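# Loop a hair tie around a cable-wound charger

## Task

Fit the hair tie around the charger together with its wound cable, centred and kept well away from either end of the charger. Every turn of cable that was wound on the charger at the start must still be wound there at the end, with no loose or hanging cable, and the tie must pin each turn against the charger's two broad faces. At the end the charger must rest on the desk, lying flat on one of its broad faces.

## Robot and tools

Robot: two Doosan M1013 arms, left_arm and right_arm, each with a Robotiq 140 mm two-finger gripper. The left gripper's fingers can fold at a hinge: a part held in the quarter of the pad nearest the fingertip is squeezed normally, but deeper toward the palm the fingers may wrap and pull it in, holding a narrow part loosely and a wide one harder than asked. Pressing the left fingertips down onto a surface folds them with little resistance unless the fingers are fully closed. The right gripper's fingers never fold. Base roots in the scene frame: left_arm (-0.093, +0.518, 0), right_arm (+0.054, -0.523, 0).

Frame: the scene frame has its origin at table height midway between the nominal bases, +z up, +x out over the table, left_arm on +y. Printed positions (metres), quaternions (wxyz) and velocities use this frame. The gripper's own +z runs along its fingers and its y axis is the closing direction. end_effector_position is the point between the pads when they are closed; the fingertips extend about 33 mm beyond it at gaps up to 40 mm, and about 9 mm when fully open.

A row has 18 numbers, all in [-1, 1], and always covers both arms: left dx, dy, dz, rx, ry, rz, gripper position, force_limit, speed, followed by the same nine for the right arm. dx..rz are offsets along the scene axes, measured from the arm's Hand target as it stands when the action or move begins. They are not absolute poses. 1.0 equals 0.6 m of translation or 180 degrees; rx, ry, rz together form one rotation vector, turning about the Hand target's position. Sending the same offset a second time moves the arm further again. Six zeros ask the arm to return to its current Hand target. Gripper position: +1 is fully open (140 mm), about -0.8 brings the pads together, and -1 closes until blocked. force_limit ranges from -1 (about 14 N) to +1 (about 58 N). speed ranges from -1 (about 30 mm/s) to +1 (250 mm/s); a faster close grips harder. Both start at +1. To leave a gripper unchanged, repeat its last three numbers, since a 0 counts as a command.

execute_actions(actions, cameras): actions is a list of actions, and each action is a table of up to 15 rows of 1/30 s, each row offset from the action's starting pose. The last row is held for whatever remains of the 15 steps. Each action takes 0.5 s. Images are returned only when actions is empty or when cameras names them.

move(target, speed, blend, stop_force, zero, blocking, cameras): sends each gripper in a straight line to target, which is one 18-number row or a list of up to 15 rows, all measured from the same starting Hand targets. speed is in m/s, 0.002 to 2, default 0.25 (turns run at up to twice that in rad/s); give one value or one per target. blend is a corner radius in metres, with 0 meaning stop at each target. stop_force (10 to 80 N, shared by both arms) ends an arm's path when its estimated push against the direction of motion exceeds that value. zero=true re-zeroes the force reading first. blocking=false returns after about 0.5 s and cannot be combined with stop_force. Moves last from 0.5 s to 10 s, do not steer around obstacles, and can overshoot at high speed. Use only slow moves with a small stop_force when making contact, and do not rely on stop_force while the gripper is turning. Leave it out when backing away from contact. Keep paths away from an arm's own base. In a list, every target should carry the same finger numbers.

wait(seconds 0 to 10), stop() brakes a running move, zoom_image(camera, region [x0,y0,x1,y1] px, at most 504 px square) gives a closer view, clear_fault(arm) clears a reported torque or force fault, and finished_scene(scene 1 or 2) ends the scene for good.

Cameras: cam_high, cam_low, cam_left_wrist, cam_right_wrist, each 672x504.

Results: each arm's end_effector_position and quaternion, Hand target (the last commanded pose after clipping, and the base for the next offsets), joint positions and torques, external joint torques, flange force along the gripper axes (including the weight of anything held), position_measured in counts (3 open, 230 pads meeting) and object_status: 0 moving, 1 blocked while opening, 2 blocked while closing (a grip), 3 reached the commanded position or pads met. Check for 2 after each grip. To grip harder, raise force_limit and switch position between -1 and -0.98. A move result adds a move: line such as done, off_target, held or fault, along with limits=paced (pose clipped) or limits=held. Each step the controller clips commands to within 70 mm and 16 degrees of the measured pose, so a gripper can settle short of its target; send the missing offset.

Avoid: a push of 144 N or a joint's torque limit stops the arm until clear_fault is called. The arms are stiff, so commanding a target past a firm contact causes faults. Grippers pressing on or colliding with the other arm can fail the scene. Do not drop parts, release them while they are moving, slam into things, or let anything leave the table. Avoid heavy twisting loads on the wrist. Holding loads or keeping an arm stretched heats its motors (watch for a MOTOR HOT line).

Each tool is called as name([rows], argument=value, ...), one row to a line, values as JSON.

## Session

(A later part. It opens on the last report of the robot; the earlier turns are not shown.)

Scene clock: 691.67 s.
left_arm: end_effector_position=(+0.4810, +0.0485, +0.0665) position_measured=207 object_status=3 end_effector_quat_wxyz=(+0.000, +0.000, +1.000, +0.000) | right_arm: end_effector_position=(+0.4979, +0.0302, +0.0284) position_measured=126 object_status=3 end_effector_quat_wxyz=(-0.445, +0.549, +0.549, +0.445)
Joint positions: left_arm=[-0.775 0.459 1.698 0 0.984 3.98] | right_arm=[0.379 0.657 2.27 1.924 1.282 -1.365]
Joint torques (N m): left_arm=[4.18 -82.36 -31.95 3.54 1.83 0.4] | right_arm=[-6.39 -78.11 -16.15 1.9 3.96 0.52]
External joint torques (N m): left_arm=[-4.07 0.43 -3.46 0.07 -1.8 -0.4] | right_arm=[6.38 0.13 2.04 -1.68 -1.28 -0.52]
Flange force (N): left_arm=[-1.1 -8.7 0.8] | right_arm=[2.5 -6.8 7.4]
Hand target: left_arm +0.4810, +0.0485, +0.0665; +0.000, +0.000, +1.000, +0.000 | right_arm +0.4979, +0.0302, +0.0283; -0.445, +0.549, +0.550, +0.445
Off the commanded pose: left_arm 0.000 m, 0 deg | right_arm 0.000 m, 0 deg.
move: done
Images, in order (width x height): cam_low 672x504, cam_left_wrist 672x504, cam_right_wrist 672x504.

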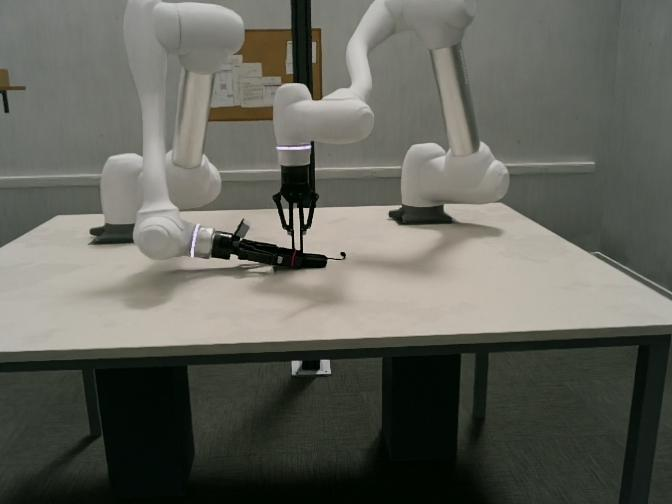

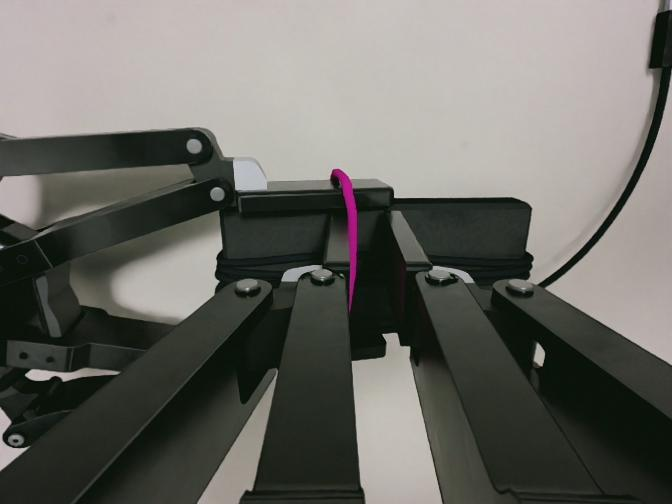

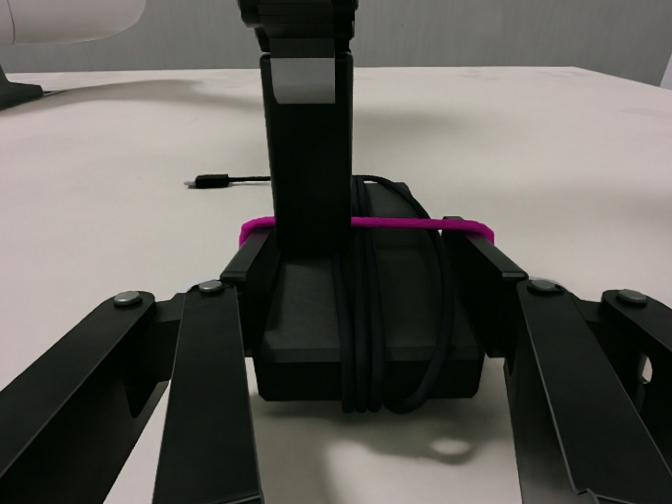

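move([
  [0,0,0.0308, 0,0,0, -0.614,-1,0, 0,0,0,0,0,0,0.03,0.8,-1],
  [0.0625,-0.02,0.0308, 0,0,0, -0.614,-1,0, 0,0,0,0,0,0,0.03,0.8,-1],
], speed=0.06, blend=[0.005,0], cameras=["cam_left_wrist","cam_right_wrist"])

zoom_image(camera="cam_right_wrist", region=[230, 130, 500, 350])

zoom_image(camera="cam_left_wrist", region=[210, 80, 560, 330])

Scene clock: 703.27 s.
left_arm: end_effector_position=(+0.5185, +0.0365, +0.0850) position_measured=207 object_status=3 end_effector_quat_wxyz=(+0.000, +0.000, +1.000, +0.000) | right_arm: end_effector_position=(+0.4979, +0.0302, +0.0284) position_measured=126 object_status=3 end_effector_quat_wxyz=(-0.445, +0.549, +0.550, +0.445)
Joint positions: left_arm=[-0.754 0.494 1.603 0 1.044 4] | right_arm=[0.379 0.657 2.27 1.924 1.282 -1.365]
Joint torques (N m): left_arm=[5 -88.3 -37.95 3.74 0.2 0.31] | right_arm=[-3.25 -76.51 -14.08 0.72 3.68 0.48]
External joint torques (N m): left_arm=[-4.88 1.52 1.13 0.03 -0.17 -0.31] | right_arm=[3.12 -1.34 0 -0.49 -1.01 -0.48]
Flange force (N): left_arm=[4.8 -4.7 2.4] | right_arm=[3.8 -2.8 4.3]
Hand target: left_arm +0.5185, +0.0365, +0.0849; +0.000, +0.000, +1.000, +0.000 | right_arm +0.4979, +0.0302, +0.0283; -0.445, +0.549, +0.550, +0.445
Off the commanded pose: left_arm 0.000 m, 0 deg | right_arm 0.000 m, 0 deg.
move: done
Images, in order (width x height): cam_left_wrist 672x504, cam_right_wrist 672x504.

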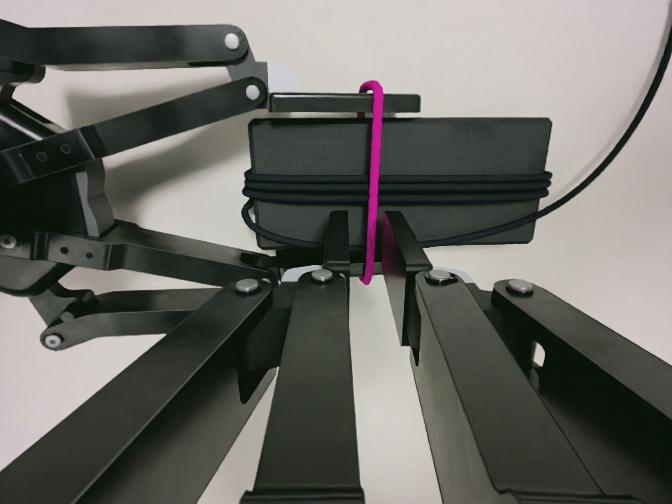

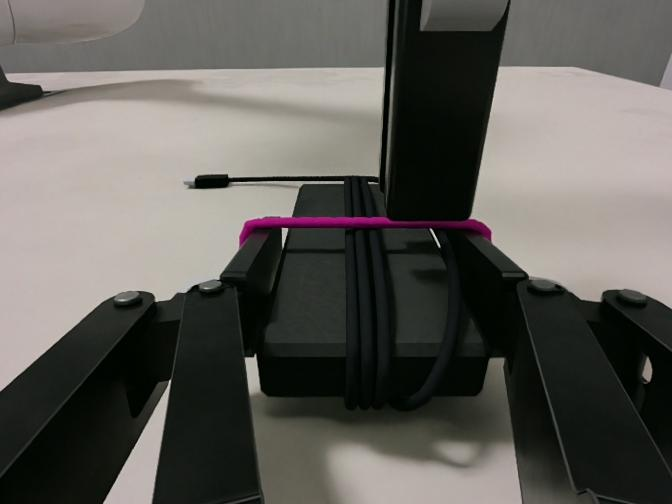

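Scaled by 1.867 from the camera's 672x504 image, which has a finer 960x720 frame.

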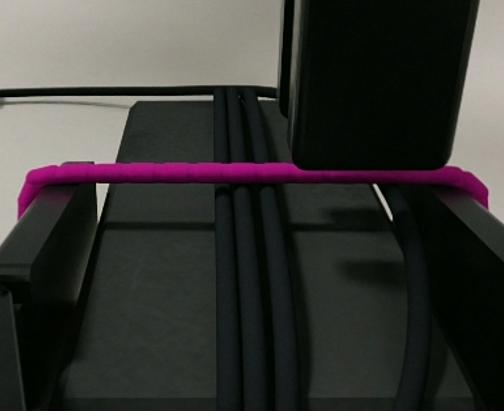

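Scaled by 1.440 from the camera's 672x504 image, which has a finer 960x720 frame.

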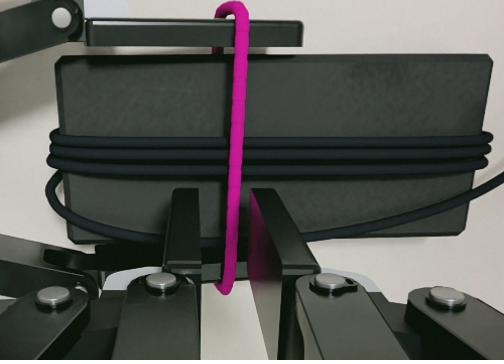

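zoom_image(camera="cam_right_wrist", region=[380, 200, 520, 420])

zoom_image(camera="cam_left_wrist", region=[230, 180, 430, 300])

Scaled by 2.291 from the camera's 672x504 image, which has a finer 960x720 frame.

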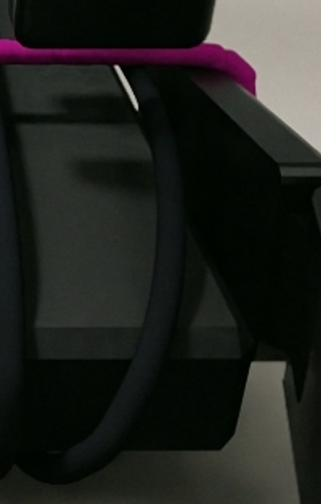

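Scaled by 2.520 from the camera's 672x504 image, which has a finer 960x720 frame.

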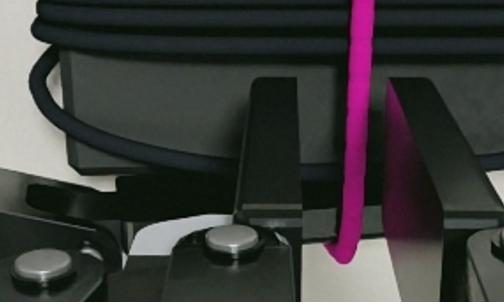

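move([
  [0,0.005,0, 0,0,0, -0.614,-1,0, 0,0,0,0,0,0,0.03,0.8,-1],
  [0,0.005,-0.0307, 0,0,0, -0.614,-1,0, 0,0,0,0,0,0,0.03,0.8,-1],
  [0,0.025,-0.0307, 0,0,0, -0.614,-1,0, 0,0,0,0,0,0,0.03,0.8,-1],
  [0,0.025,0.05, 0,0,0, -0.614,-1,0, 0,0,0,0,0,0,0.03,0.8,-1],
  [-0.02,0.09,0.19, 0,0,-0.5, -0.614,-1,0, 0,0,0,0,0,0,0.03,0.8,-1],
], speed=[0.05,0.04,0.02,0.06,0.2], blend=[0.001,0,0,0.01,0], cameras=["cam_left_wrist","cam_right_wrist"])

zoom_image(camera="cam_right_wrist", region=[230, 130, 500, 350])

zoom_image(camera="cam_left_wrist", region=[200, 150, 500, 450])

Scene clock: 840.33 s.
left_arm: end_effector_position=(+0.5065, +0.0905, +0.1990) position_measured=207 object_status=3 end_effector_quat_wxyz=(+0.000, +0.707, +0.707, +0.000) | right_arm: end_effector_position=(+0.4979, +0.0302, +0.0283) position_measured=126 object_status=3 end_effector_quat_wxyz=(-0.445, +0.549, +0.550, +0.445)
Joint positions: left_arm=[-0.709 0.353 1.589 0 1.199 5.616] | right_arm=[0.379 0.657 2.27 1.924 1.282 -1.365]
Joint torques (N m): left_arm=[4.69 -78.01 -40.71 4.08 0.15 0.3] | right_arm=[-3.22 -77.01 -14.42 0.73 3.69 0.5]
External joint torques (N m): left_arm=[-4.61 2.57 1.45 -0.01 -0.12 -0.3] | right_arm=[3.32 -0.84 0.35 -0.53 -1.02 -0.5]
Flange force (N): left_arm=[-5.7 -3.6 3.3] | right_arm=[2.8 -3.3 4.7]
Hand target: left_arm +0.5065, +0.0905, +0.1989; +0.000, +0.707, +0.707, +0.000 | right_arm +0.4979, +0.0302, +0.0283; -0.445, +0.549, +0.550, +0.445
Off the commanded pose: left_arm 0.000 m, 0 deg | right_arm 0.000 m, 0 deg.
move: done
Images, in order (width x height): cam_left_wrist 672x504, cam_right_wrist 672x504.

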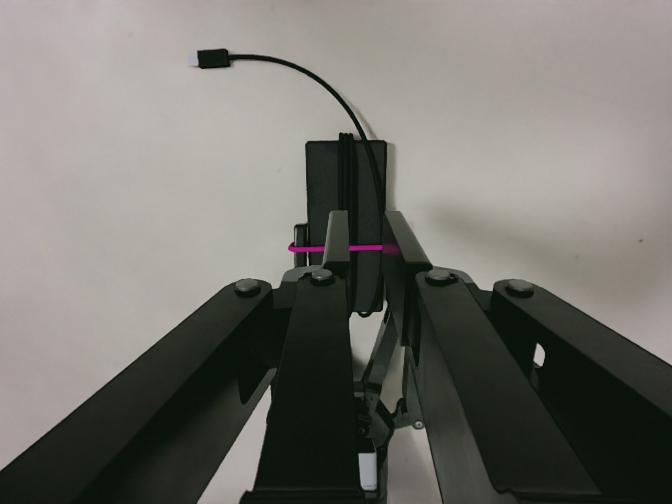

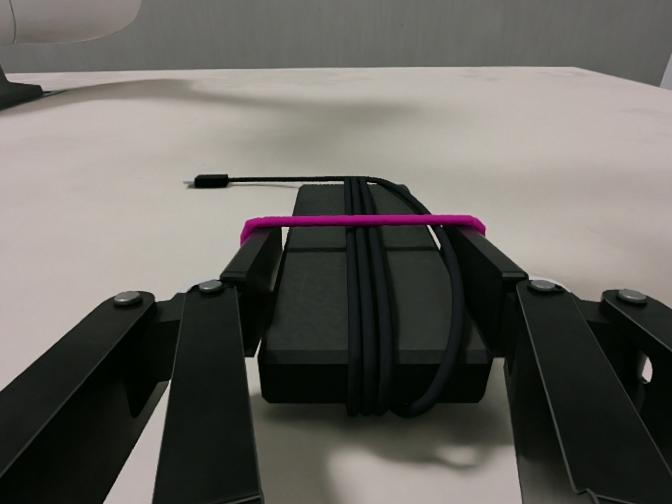

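Scaled by 1.867 from the camera's 672x504 image, which has a finer 960x720 frame.

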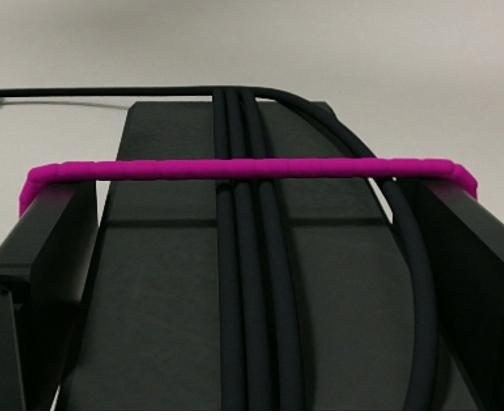

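Scaled by 1.680 from the camera's 672x504 image, which has a finer 960x720 frame.

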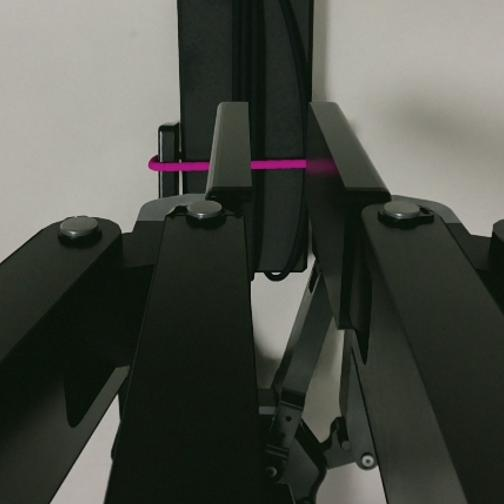

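move([
  [0,0,0, 0,0,0, -0.402,-1,0, 0,0,0,0,0,0,-1,-1,-1],
  [-0.005,0.0867,-0.16, 0,0,0.1667, -0.402,-1,0, 0,0,0,0,0,0,-1,-1,-1],
  [-0.005,0.0867,-0.27, 0,0,0.1667, -0.402,-1,0, 0,0,0,0,0,0,-1,-1,-1],
], speed=[0.1,0.2,0.06], blend=[0,0.01,0], cameras=["cam_left_wrist","cam_right_wrist"])

zoom_image(camera="cam_right_wrist", region=[230, 130, 500, 350])

zoom_image(camera="cam_left_wrist", region=[250, 130, 500, 380])

Scene clock: 866.37 s.
left_arm: end_effector_position=(+0.5035, +0.1426, +0.0369) position_measured=180 object_status=3 end_effector_quat_wxyz=(+0.000, +0.500, +0.866, +0.000) | right_arm: end_effector_position=(+0.4979, +0.0302, +0.0283) position_measured=137 object_status=2 end_effector_quat_wxyz=(-0.445, +0.549, +0.550, +0.445)
Joint positions: left_arm=[-0.653 0.439 1.796 0 0.907 5.148] | right_arm=[0.379 0.657 2.27 1.924 1.282 -1.365]
Joint torques (N m): left_arm=[4.18 -78.24 -34.44 3.21 -0.53 0.32] | right_arm=[-1.7 -77.11 -14.26 0.42 4.05 0.46]
External joint torques (N m): left_arm=[-4.09 0.21 0.91 0.24 0.57 -0.32] | right_arm=[1.76 -0.95 0.1 -0.21 -1.36 -0.46]
Flange force (N): left_arm=[-1.6 -6.2 -0.1] | right_arm=[2.7 -1.9 2.7]
Hand target: left_arm +0.5035, +0.1425, +0.0369; +0.000, +0.500, +0.866, +0.000 | right_arm +0.4979, +0.0302, +0.0283; -0.445, +0.549, +0.550, +0.445
Off the commanded pose: left_arm 0.000 m, 0 deg | right_arm 0.000 m, 0 deg.
move: done
Images, in order (width x height): cam_left_wrist 672x504, cam_right_wrist 672x504.

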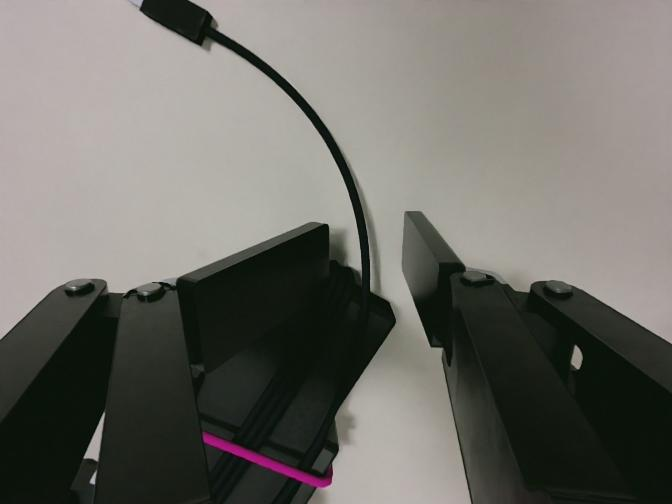

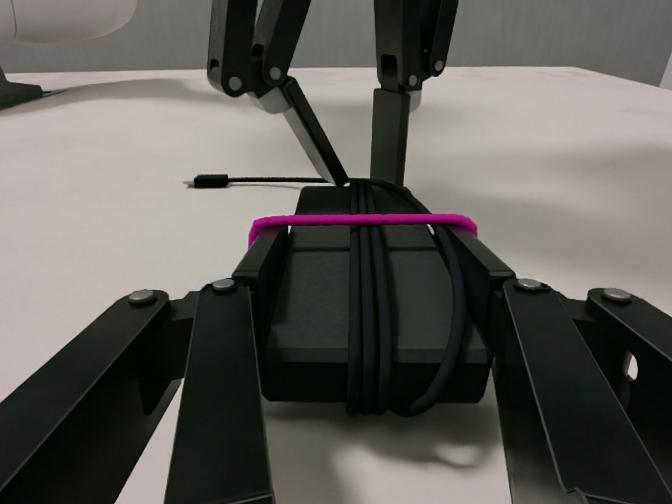

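Scaled by 1.867 from the camera's 672x504 image, which has a finer 960x720 frame.

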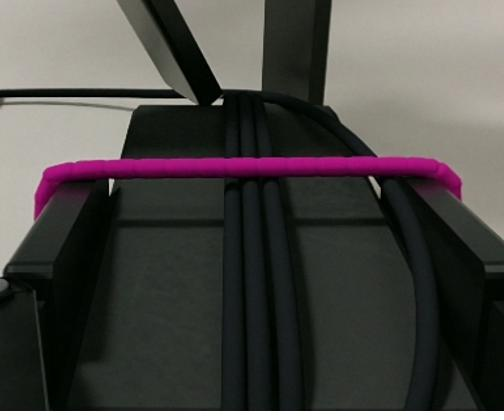

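Scaled by 2.016 from the camera's 672x504 image, which has a finer 960x720 frame.

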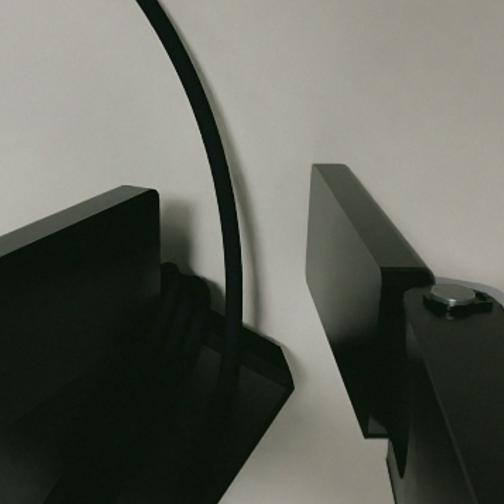

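move([
  [0,0,0.09, 0,0,0, -0.402,-1,0, 0,0,0,0,0,0,-1,-1,-1],
  [-0.0192,0.0225,0.09, 0,0,0.0556, -0.52,-1,0, 0,0,0,0,0,0,-1,-1,-1],
], speed=[0.08,0.08], cameras=["cam_left_wrist","cam_right_wrist"])

zoom_image(camera="cam_left_wrist", region=[200, 80, 500, 380])

Scene clock: 883.27 s.
left_arm: end_effector_position=(+0.4920, +0.1560, +0.0909) position_measured=195 object_status=3 end_effector_quat_wxyz=(+0.000, +0.422, +0.906, +0.000) | right_arm: end_effector_position=(+0.4979, +0.0302, +0.0283) position_measured=137 object_status=2 end_effector_quat_wxyz=(-0.445, +0.549, +0.550, +0.445)
Joint positions: left_arm=[-0.647 0.364 1.792 0 0.986 4.98] | right_arm=[0.379 0.657 2.27 1.924 1.282 -1.365]
Joint torques (N m): left_arm=[4.39 -74.76 -36.31 3.6 0.17 0.43] | right_arm=[-3.34 -75.93 -14.07 0.67 3.15 0.47]
External joint torques (N m): left_arm=[-4.13 2 1.15 0.03 -0.11 -0.43] | right_arm=[3.46 -1.83 -0.02 -0.47 -0.47 -0.47]
Flange force (N): left_arm=[-2.1 -6.3 2.9] | right_arm=[4.5 -3.4 4.5]
Hand target: left_arm +0.4920, +0.1560, +0.0909; +0.000, +0.422, +0.906, +0.000 | right_arm +0.4979, +0.0302, +0.0283; -0.445, +0.549, +0.550, +0.445
Off the commanded pose: left_arm 0.000 m, 0 deg | right_arm 0.000 m, 0 deg.
move: done
Images, in order (width x height): cam_left_wrist 672x504, cam_right_wrist 672x504.

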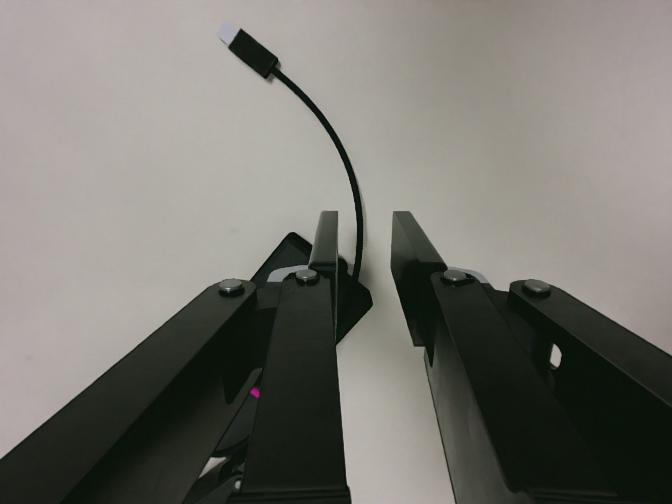

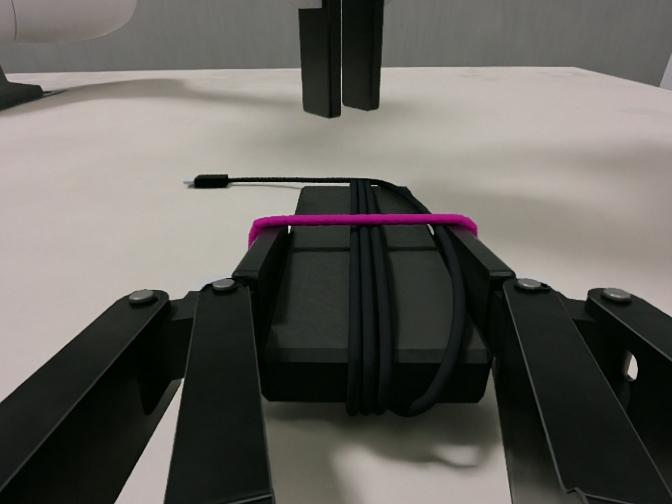

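Scaled by 1.680 from the camera's 672x504 image, which has a finer 960x720 frame.

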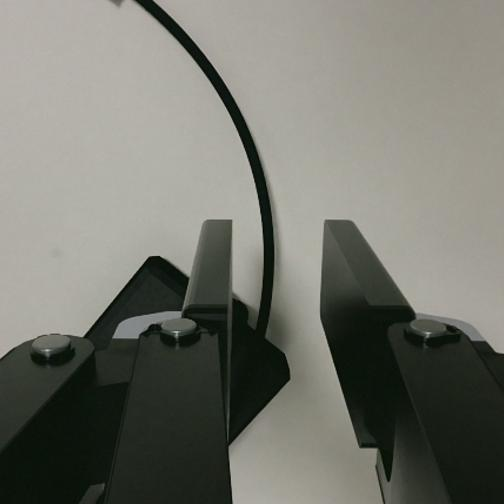

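move([
  [0,0,-0.0898, 0,0,0, -0.52,-1,0, 0,0,0,0,0,0,-1,-1,-1],
  [0,0,-0.0898, 0,0,0, -1,-1,-1, 0,0,0,0,0,0,-1,-1,-1],
  [-0.0079,0.0108,-0.0898, 0,0,0, -1,-1,-1, 0,0,0,0,0,0,-1,-1,-1],
], speed=[0.06,0.05,0.012], cameras=["cam_left_wrist","cam_right_wrist"])

zoom_image(camera="cam_left_wrist", region=[200, 80, 500, 380])

zoom_image(camera="cam_right_wrist", region=[230, 130, 500, 430])

Scene clock: 895.50 s.
left_arm: end_effector_position=(+0.4873, +0.1625, +0.0371) position_measured=225 object_status=2 end_effector_quat_wxyz=(+0.000, +0.422, +0.906, +0.000) | right_arm: end_effector_position=(+0.4979, +0.0302, +0.0283) position_measured=137 object_status=2 end_effector_quat_wxyz=(-0.445, +0.549, +0.550, +0.445)
Joint positions: left_arm=[-0.643 0.407 1.846 0 0.889 4.984] | right_arm=[0.379 0.657 2.27 1.924 1.282 -1.365]
Joint torques (N m): left_arm=[4.91 -76.54 -33.32 3.58 0.36 0.31] | right_arm=[-3.03 -76.29 -13.92 0.74 3.07 0.43]
External joint torques (N m): left_arm=[-4.93 2.01 0.31 -0.18 -0.32 -0.31] | right_arm=[2.96 -1.5 -0.17 -0.52 -0.4 -0.43]
Flange force (N): left_arm=[-3.7 -6.9 2.9] | right_arm=[3.7 -2.5 3.8]
Hand target: left_arm +0.4873, +0.1625, +0.0371; +0.000, +0.422, +0.906, +0.000 | right_arm +0.4979, +0.0302, +0.0283; -0.445, +0.549, +0.550, +0.445
Off the commanded pose: left_arm 0.000 m, 0 deg | right_arm 0.000 m, 0 deg.
move: done
Images, in order (width x height): cam_left_wrist 672x504, cam_right_wrist 672x504.

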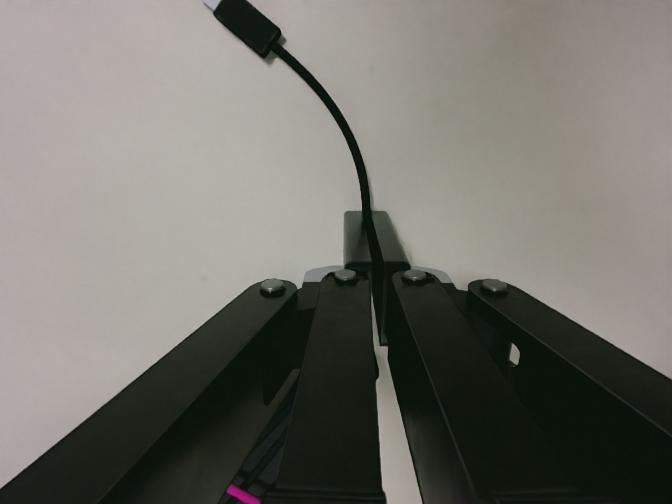

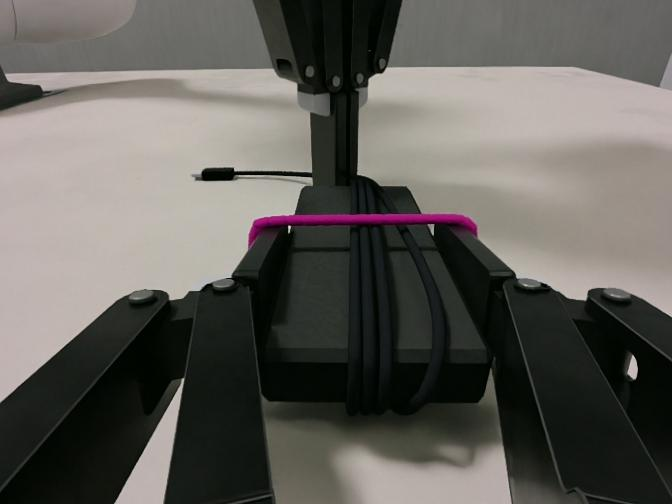

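Scaled by 1.680 from the camera's 672x504 image, which has a finer 960x720 frame.

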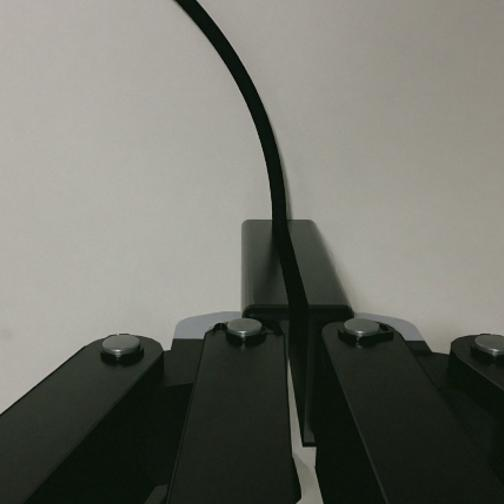

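Scaled by 1.680 from the camera's 672x504 image, which has a finer 960x720 frame.

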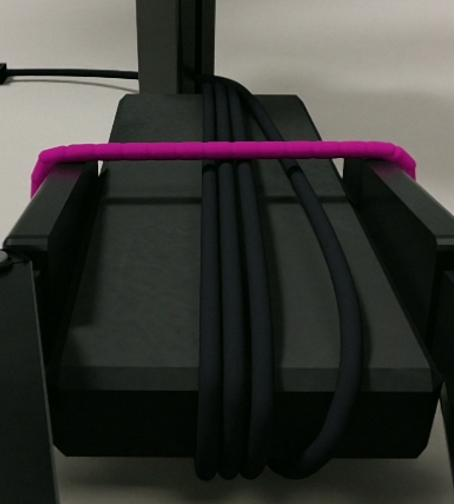

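move([
  [-0.003,0.0041,0, 0,0,0, -1,-1,-1, 0,0,0,0,0,0,-1,-1,-1],
  [-0.003,0.0041,0, 0,0,0, -0.52,-1,-0.5, 0,0,0,0,0,0,-1,-1,-1],
  [-0.003,0.0041,0.12, 0,0,0, -0.52,-1,-0.5, 0,0,0,0,0,0,-1,-1,-1],
], speed=[0.012,0.05,0.08], cameras=["cam_left_wrist","cam_right_wrist"])

zoom_image(camera="cam_right_wrist", region=[230, 130, 500, 430])

Scene clock: 903.13 s.
left_arm: end_effector_position=(+0.4855, +0.1650, +0.1091) position_measured=195 object_status=3 end_effector_quat_wxyz=(+0.000, +0.422, +0.906, +0.000) | right_arm: end_effector_position=(+0.4979, +0.0302, +0.0283) position_measured=137 object_status=2 end_effector_quat_wxyz=(-0.445, +0.549, +0.550, +0.445)
Joint positions: left_arm=[-0.641 0.333 1.798 0 1.011 4.985] | right_arm=[0.379 0.657 2.27 1.924 1.282 -1.365]
Joint torques (N m): left_arm=[5.26 -72.08 -36.86 3.71 0.21 0.35] | right_arm=[-3.21 -76.01 -14.08 0.8 3.01 0.4]
External joint torques (N m): left_arm=[-5.13 1.59 0.77 0.01 -0.17 -0.35] | right_arm=[3.22 -1.6 0.05 -0.59 -0.34 -0.4]
Flange force (N): left_arm=[-2.7 -7.6 2.4] | right_arm=[4.0 -3.0 3.9]
Hand target: left_arm +0.4855, +0.1650, +0.1091; +0.000, +0.422, +0.906, +0.000 | right_arm +0.4979, +0.0302, +0.0283; -0.445, +0.549, +0.550, +0.445
Off the commanded pose: left_arm 0.000 m, 0 deg | right_arm 0.000 m, 0 deg.
move: done
Images, in order (width x height): cam_left_wrist 672x504, cam_right_wrist 672x504.

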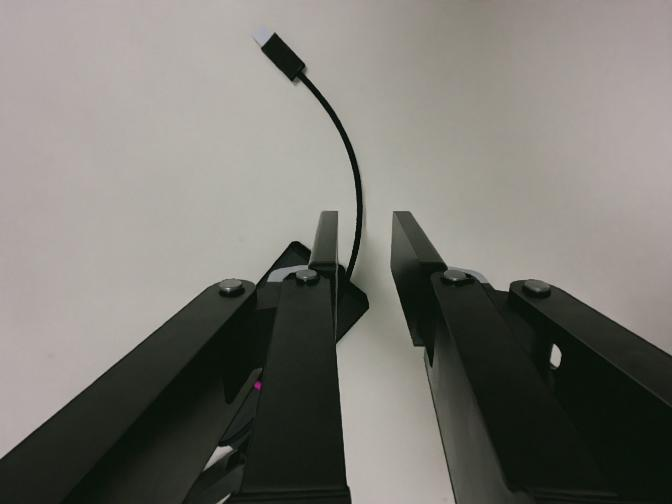

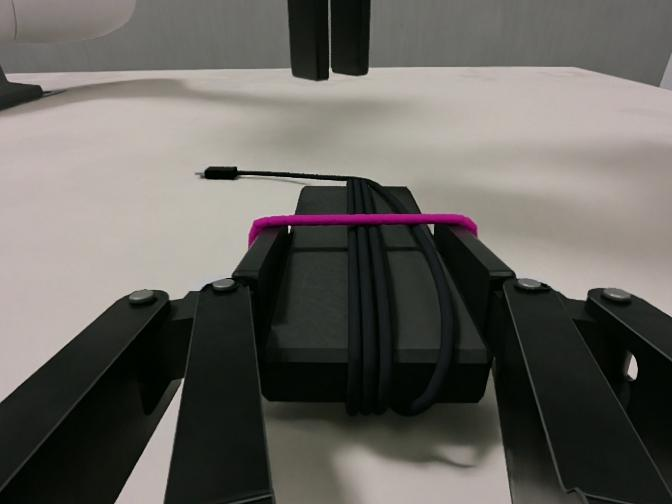

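Scaled by 1.680 from the camera's 672x504 image, which has a finer 960x720 frame.

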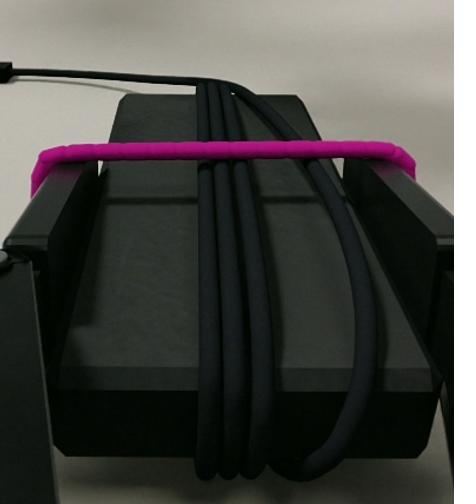

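move([
  [0.0233,-0.2308,0,0,0,-0.2222, -0.1397,-1,0, 0,0,0,0,0,0,0.13,1,-1],
], speed=[0.15], cameras=["cam_left_wrist","cam_right_wrist","cam_low"])

zoom_image(camera="cam_right_wrist", region=[210, 130, 510, 430])

zoom_image(camera="cam_left_wrist", region=[200, 80, 500, 380])

Scene clock: 932.03 s.
left_arm: end_effector_position=(+0.4994, +0.0264, +0.1091) position_measured=146 object_status=3 end_effector_quat_wxyz=(+0.000, +0.707, +0.707, +0.000) | right_arm: end_effector_position=(+0.4979, +0.0302, +0.0283) position_measured=113 object_status=3 end_effector_quat_wxyz=(-0.445, +0.549, +0.550, +0.445)
Joint positions: left_arm=[-0.78 0.463 1.603 0 1.075 5.545] | right_arm=[0.379 0.657 2.27 1.924 1.282 -1.365]
Joint torques (N m): left_arm=[4.92 -85.97 -38.23 3.91 0.2 0.38] | right_arm=[-2.9 -76.82 -14.06 0.74 3.7 0.42]
External joint torques (N m): left_arm=[-4.65 1.48 0.68 -0.02 -0.18 -0.38] | right_arm=[2.84 -1.15 -0.06 -0.52 -1.02 -0.42]
Flange force (N): left_arm=[-5.1 -4.1 2.0] | right_arm=[3.4 -2.3 4.0]
Hand target: left_arm +0.4995, +0.0265, +0.1091; +0.000, +0.707, +0.707, +0.000 | right_arm +0.4979, +0.0302, +0.0283; -0.445, +0.549, +0.550, +0.445
Off the commanded pose: left_arm 0.000 m, 0 deg | right_arm 0.000 m, 0 deg.
move: done
Images, in order (width x height): cam_low 672x504, cam_left_wrist 672x504, cam_right_wrist 672x504.

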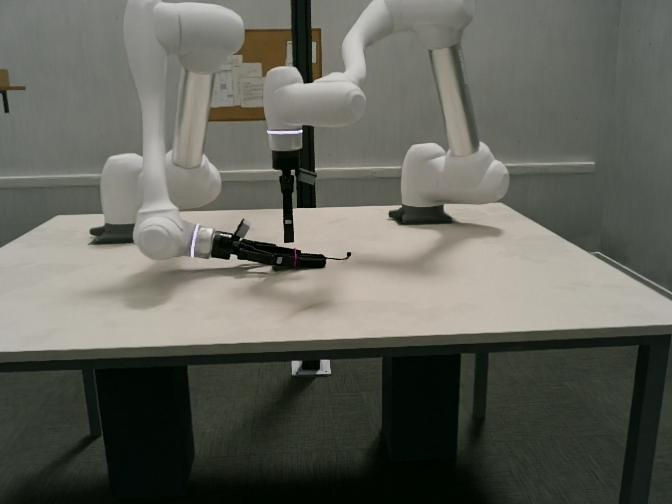

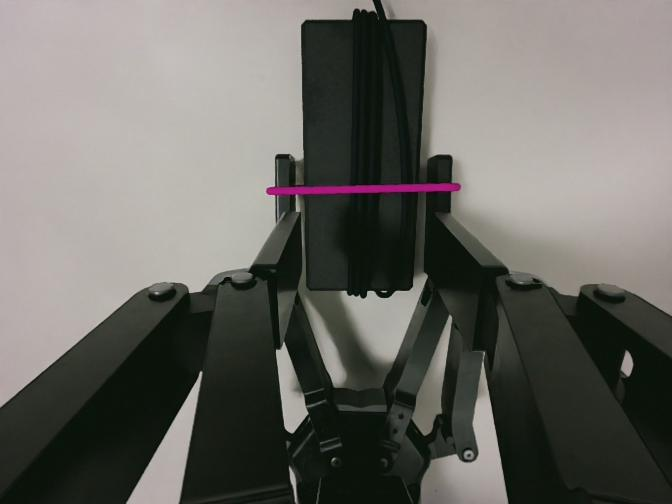

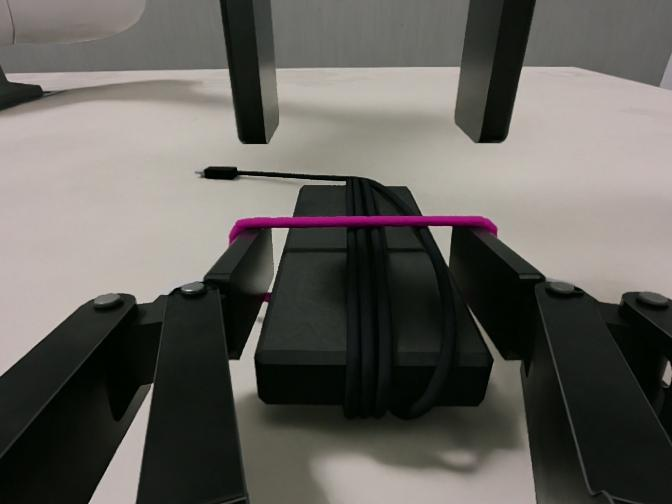

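Scaled by 1.680 from the camera's 672x504 image, which has a finer 960x720 frame.

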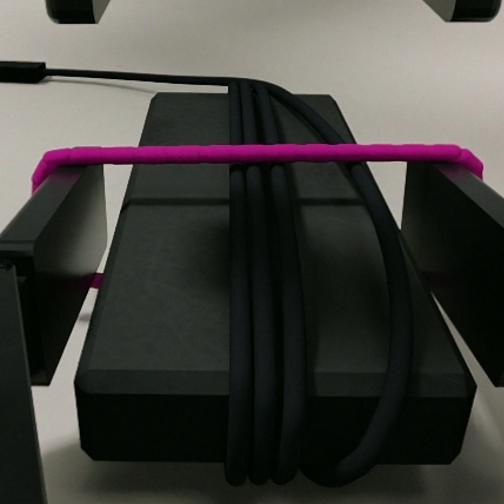

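Scaled by 1.680 from the camera's 672x504 image, which has a finer 960x720 frame.

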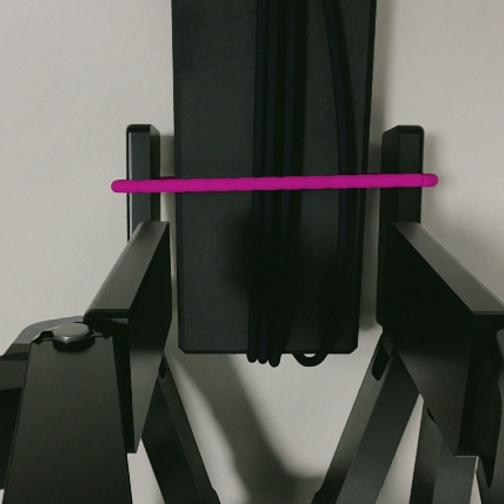

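move([
  [0.0025,-0.0023,-0.04,0,0,0, -0.1397,-1,0, 0,0,0,0,0,0,0.13,1,-1],
  [0.0025,-0.0023,-0.0785,0,0,0, -0.1397,-1,0, 0,0,0,0,0,0,0.13,1,-1],
], speed=[0.08,0.03], blend=[0.003,0], cameras=["cam_left_wrist","cam_right_wrist"])

zoom_image(camera="cam_right_wrist", region=[210, 130, 510, 430])

zoom_image(camera="cam_left_wrist", region=[200, 80, 500, 380])

Scene clock: 953.63 s.
left_arm: end_effector_position=(+0.5009, +0.0251, +0.0619) position_measured=146 object_status=3 end_effector_quat_wxyz=(+0.000, +0.707, +0.707, +0.000) | right_arm: end_effector_position=(+0.4979, +0.0302, +0.0283) position_measured=113 object_status=3 end_effector_quat_wxyz=(-0.445, +0.549, +0.550, +0.445)
Joint positions: left_arm=[-0.78 0.504 1.635 0 1.002 5.545] | right_arm=[0.379 0.657 2.27 1.924 1.282 -1.365]
Joint torques (N m): left_arm=[4.65 -88.69 -36.33 3.8 0.14 0.36] | right_arm=[-2.97 -77.1 -14.18 0.75 3.86 0.49]
External joint torques (N m): left_arm=[-4.8 2.29 0.52 -0.1 -0.12 -0.36] | right_arm=[2.86 -0.69 0.12 -0.53 -1.19 -0.49]
Flange force (N): left_arm=[-6.1 -3.1 2.5] | right_arm=[2.5 -2.4 4.2]
Hand target: left_arm +0.5010, +0.0251, +0.0620; +0.000, +0.707, +0.707, +0.000 | right_arm +0.4979, +0.0302, +0.0283; -0.445, +0.549, +0.550, +0.445
Off the commanded pose: left_arm 0.000 m, 0 deg | right_arm 0.000 m, 0 deg.
move: done
Images, in order (width x height): cam_left_wrist 672x504, cam_right_wrist 672x504.

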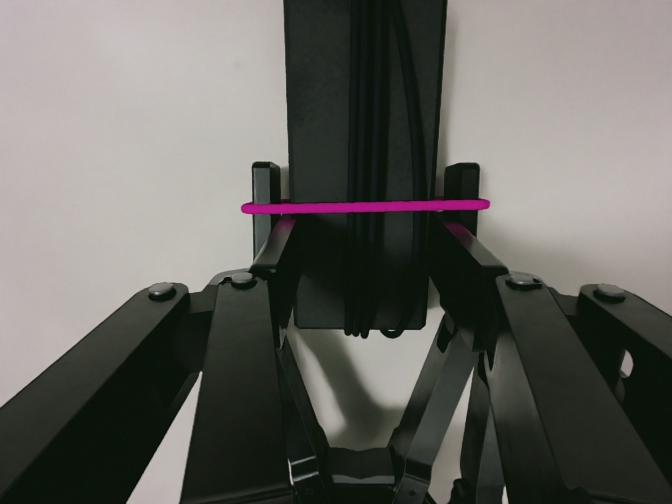

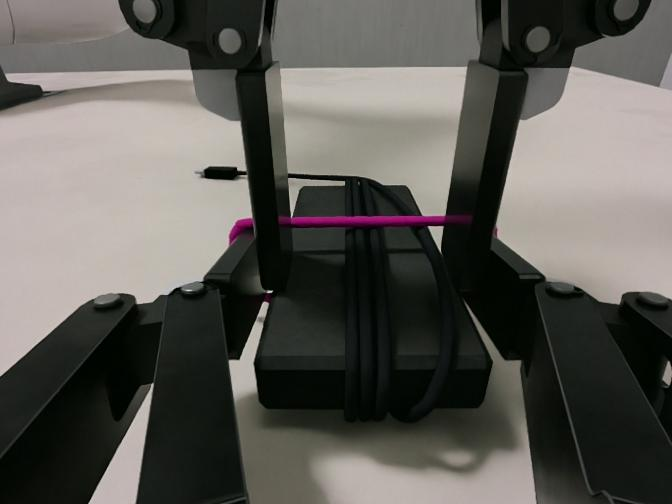

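Scaled by 1.680 from the camera's 672x504 image, which has a finer 960x720 frame.

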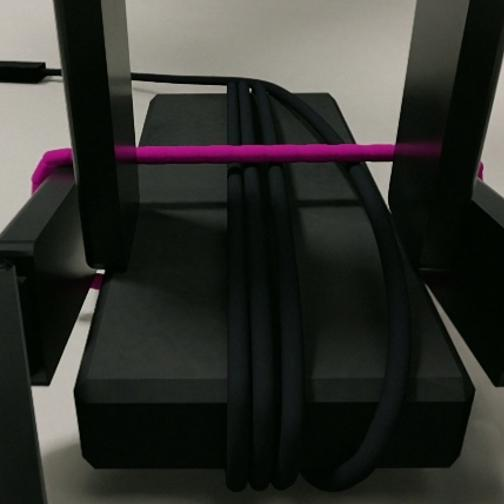

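Scaled by 1.680 from the camera's 672x504 image, which has a finer 960x720 frame.

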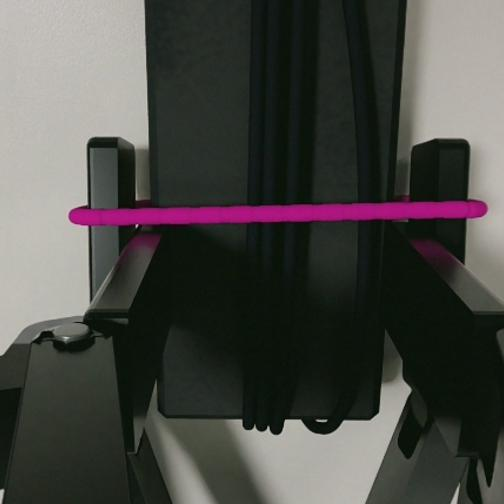

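move([
  [0,0,-0.002,0,0,0, -0.1397,-1,0, 0,0,0,0,0,0,0.13,1,-1],
  [0,0,-0.002,0,0,0, -0.331,-1,-1, 0,0,0,0,0,0,0.13,1,-1],
], speed=[0.01,0.01], cameras=["cam_left_wrist","cam_right_wrist"])

zoom_image(camera="cam_right_wrist", region=[210, 130, 510, 430])

zoom_image(camera="cam_left_wrist", region=[230, 150, 480, 400])

Scene clock: 963.10 s.
left_arm: end_effector_position=(+0.5010, +0.0251, +0.0608) position_measured=171 object_status=0 end_effector_quat_wxyz=(+0.000, +0.707, +0.707, +0.000) | right_arm: end_effector_position=(+0.4979, +0.0302, +0.0283) position_measured=113 object_status=3 end_effector_quat_wxyz=(-0.445, +0.549, +0.550, +0.445)
Joint positions: left_arm=[-0.78 0.505 1.636 0 1 5.545] | right_arm=[0.379 0.657 2.27 1.924 1.282 -1.365]
Joint torques (N m): left_arm=[4.97 -87.14 -35.52 3.87 0.28 0.36] | right_arm=[-3.27 -78.53 -14.82 0.91 4.43 0.53]
External joint torques (N m): left_arm=[-4.96 1.38 0.04 -0.19 -0.25 -0.36] | right_arm=[3.29 0.75 0.75 -0.69 -1.76 -0.53]
Flange force (N): left_arm=[-6.1 -3.4 1.6] | right_arm=[0.2 -3.0 5.3]
Hand target: left_arm +0.5010, +0.0251, +0.0608; +0.000, +0.707, +0.707, +0.000 | right_arm +0.4979, +0.0302, +0.0283; -0.445, +0.549, +0.550, +0.445
Off the commanded pose: left_arm 0.000 m, 0 deg | right_arm 0.000 m, 0 deg.
move: done
Images, in order (width x height): cam_left_wrist 672x504, cam_right_wrist 672x504.

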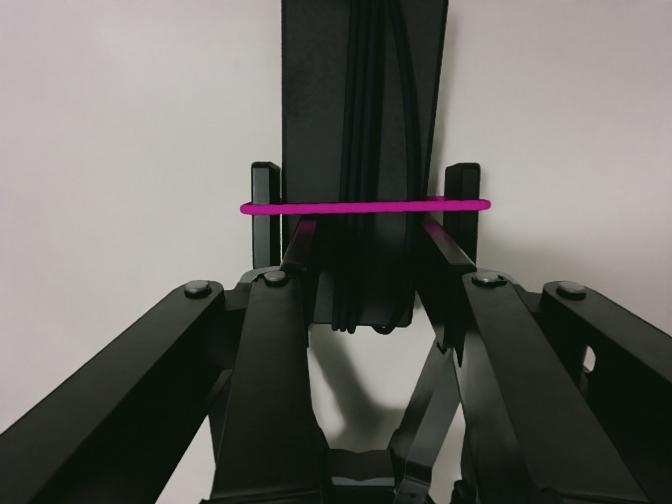

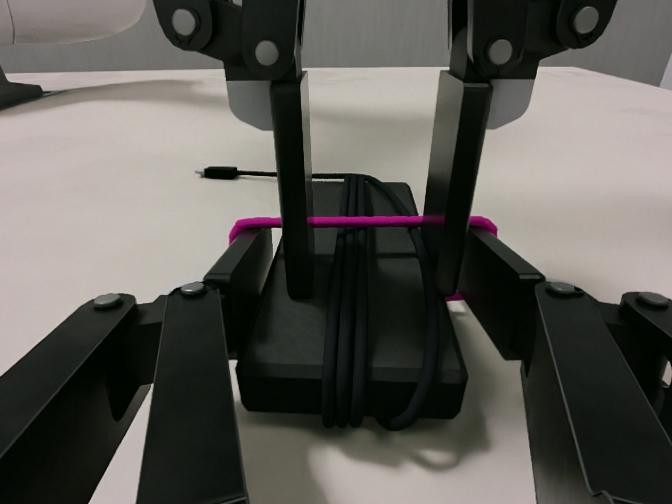

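Scaled by 1.680 from the camera's 672x504 image, which has a finer 960x720 frame.

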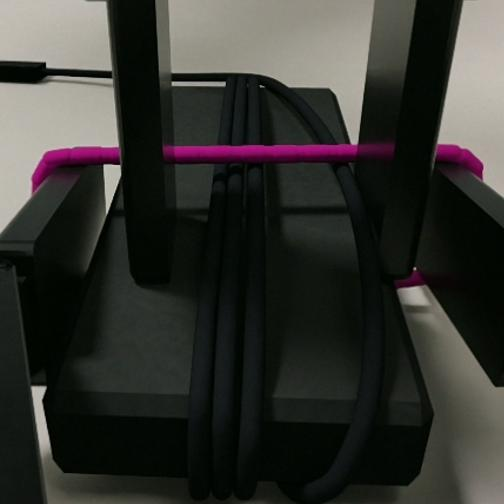

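Scaled by 2.016 from the camera's 672x504 image, which has a finer 960x720 frame.

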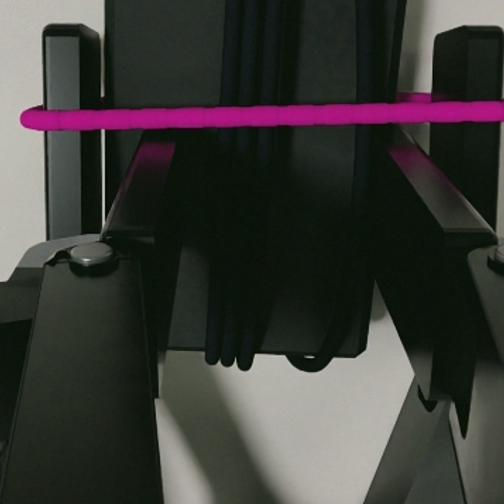

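move(target=[0,0,0,0,0,0, -0.331,-1,-1, 0,0,0,0,0,0,-0.03,0.5,-1], speed=[0.01], cameras=["cam_left_wrist","cam_right_wrist"])

zoom_image(camera="cam_right_wrist", region=[210, 130, 510, 430])

zoom_image(camera="cam_left_wrist", region=[230, 150, 480, 400])

Scene clock: 977.50 s.
left_arm: end_effector_position=(+0.5010, +0.0251, +0.0608) position_measured=171 object_status=3 end_effector_quat_wxyz=(+0.000, +0.707, +0.707, +0.000) | right_arm: end_effector_position=(+0.4979, +0.0302, +0.0283) position_measured=132 object_status=0 end_effector_quat_wxyz=(-0.445, +0.549, +0.550, +0.445)
Joint positions: left_arm=[-0.78 0.505 1.636 0 1.001 5.545] | right_arm=[0.379 0.657 2.27 1.924 1.282 -1.365]
Joint torques (N m): left_arm=[4.33 -87.15 -35.78 3.48 0.35 0.37] | right_arm=[-3.38 -77.87 -15.29 1.1 4.17 0.49]
External joint torques (N m): left_arm=[-4.25 0.58 0.06 0.22 -0.32 -0.37] | right_arm=[3.34 0.14 1.23 -0.88 -1.5 -0.49]
Flange force (N): left_arm=[-4.7 -3.7 1.0] | right_arm=[1.4 -3.9 4.1]
Hand target: left_arm +0.5010, +0.0251, +0.0608; +0.000, +0.707, +0.707, +0.000 | right_arm +0.4979, +0.0302, +0.0283; -0.445, +0.549, +0.550, +0.445
Off the commanded pose: left_arm 0.000 m, 0 deg | right_arm 0.000 m, 0 deg.
move: done
Images, in order (width x height): cam_left_wrist 672x504, cam_right_wrist 672x504.

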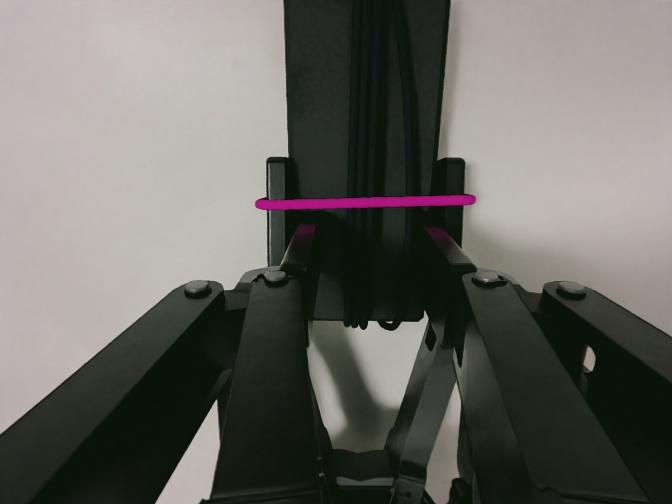

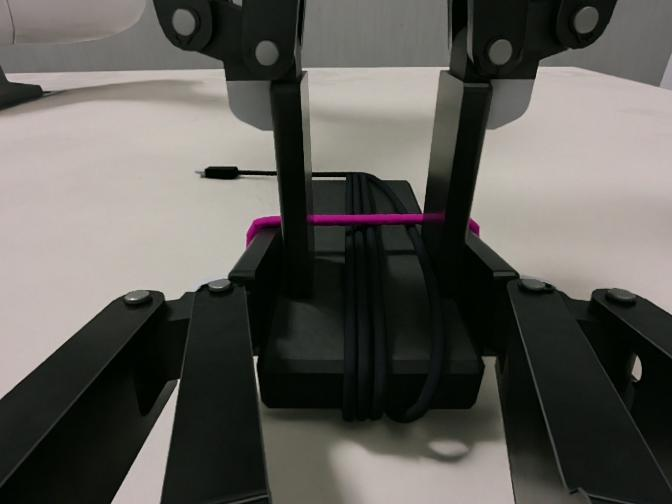

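Scaled by 1.680 from the camera's 672x504 image, which has a finer 960x720 frame.

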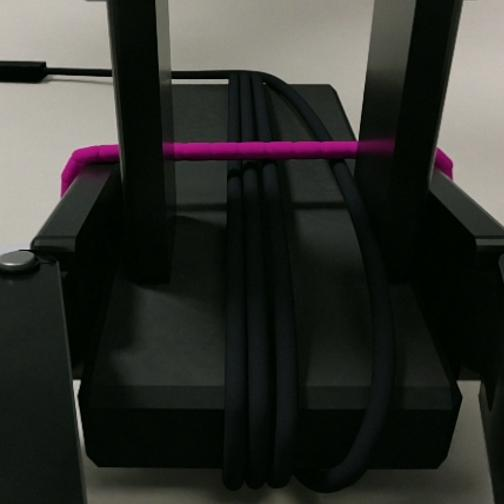

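Scaled by 2.016 from the camera's 672x504 image, which has a finer 960x720 frame.

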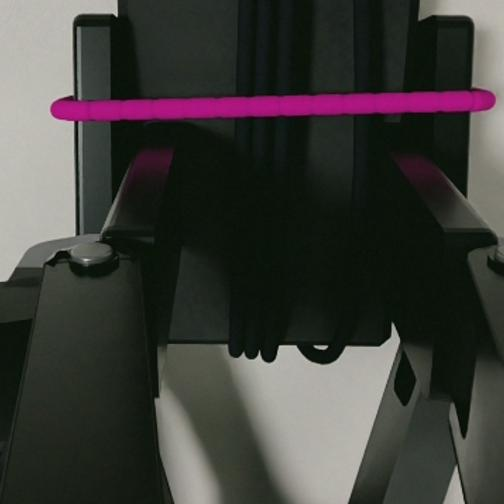

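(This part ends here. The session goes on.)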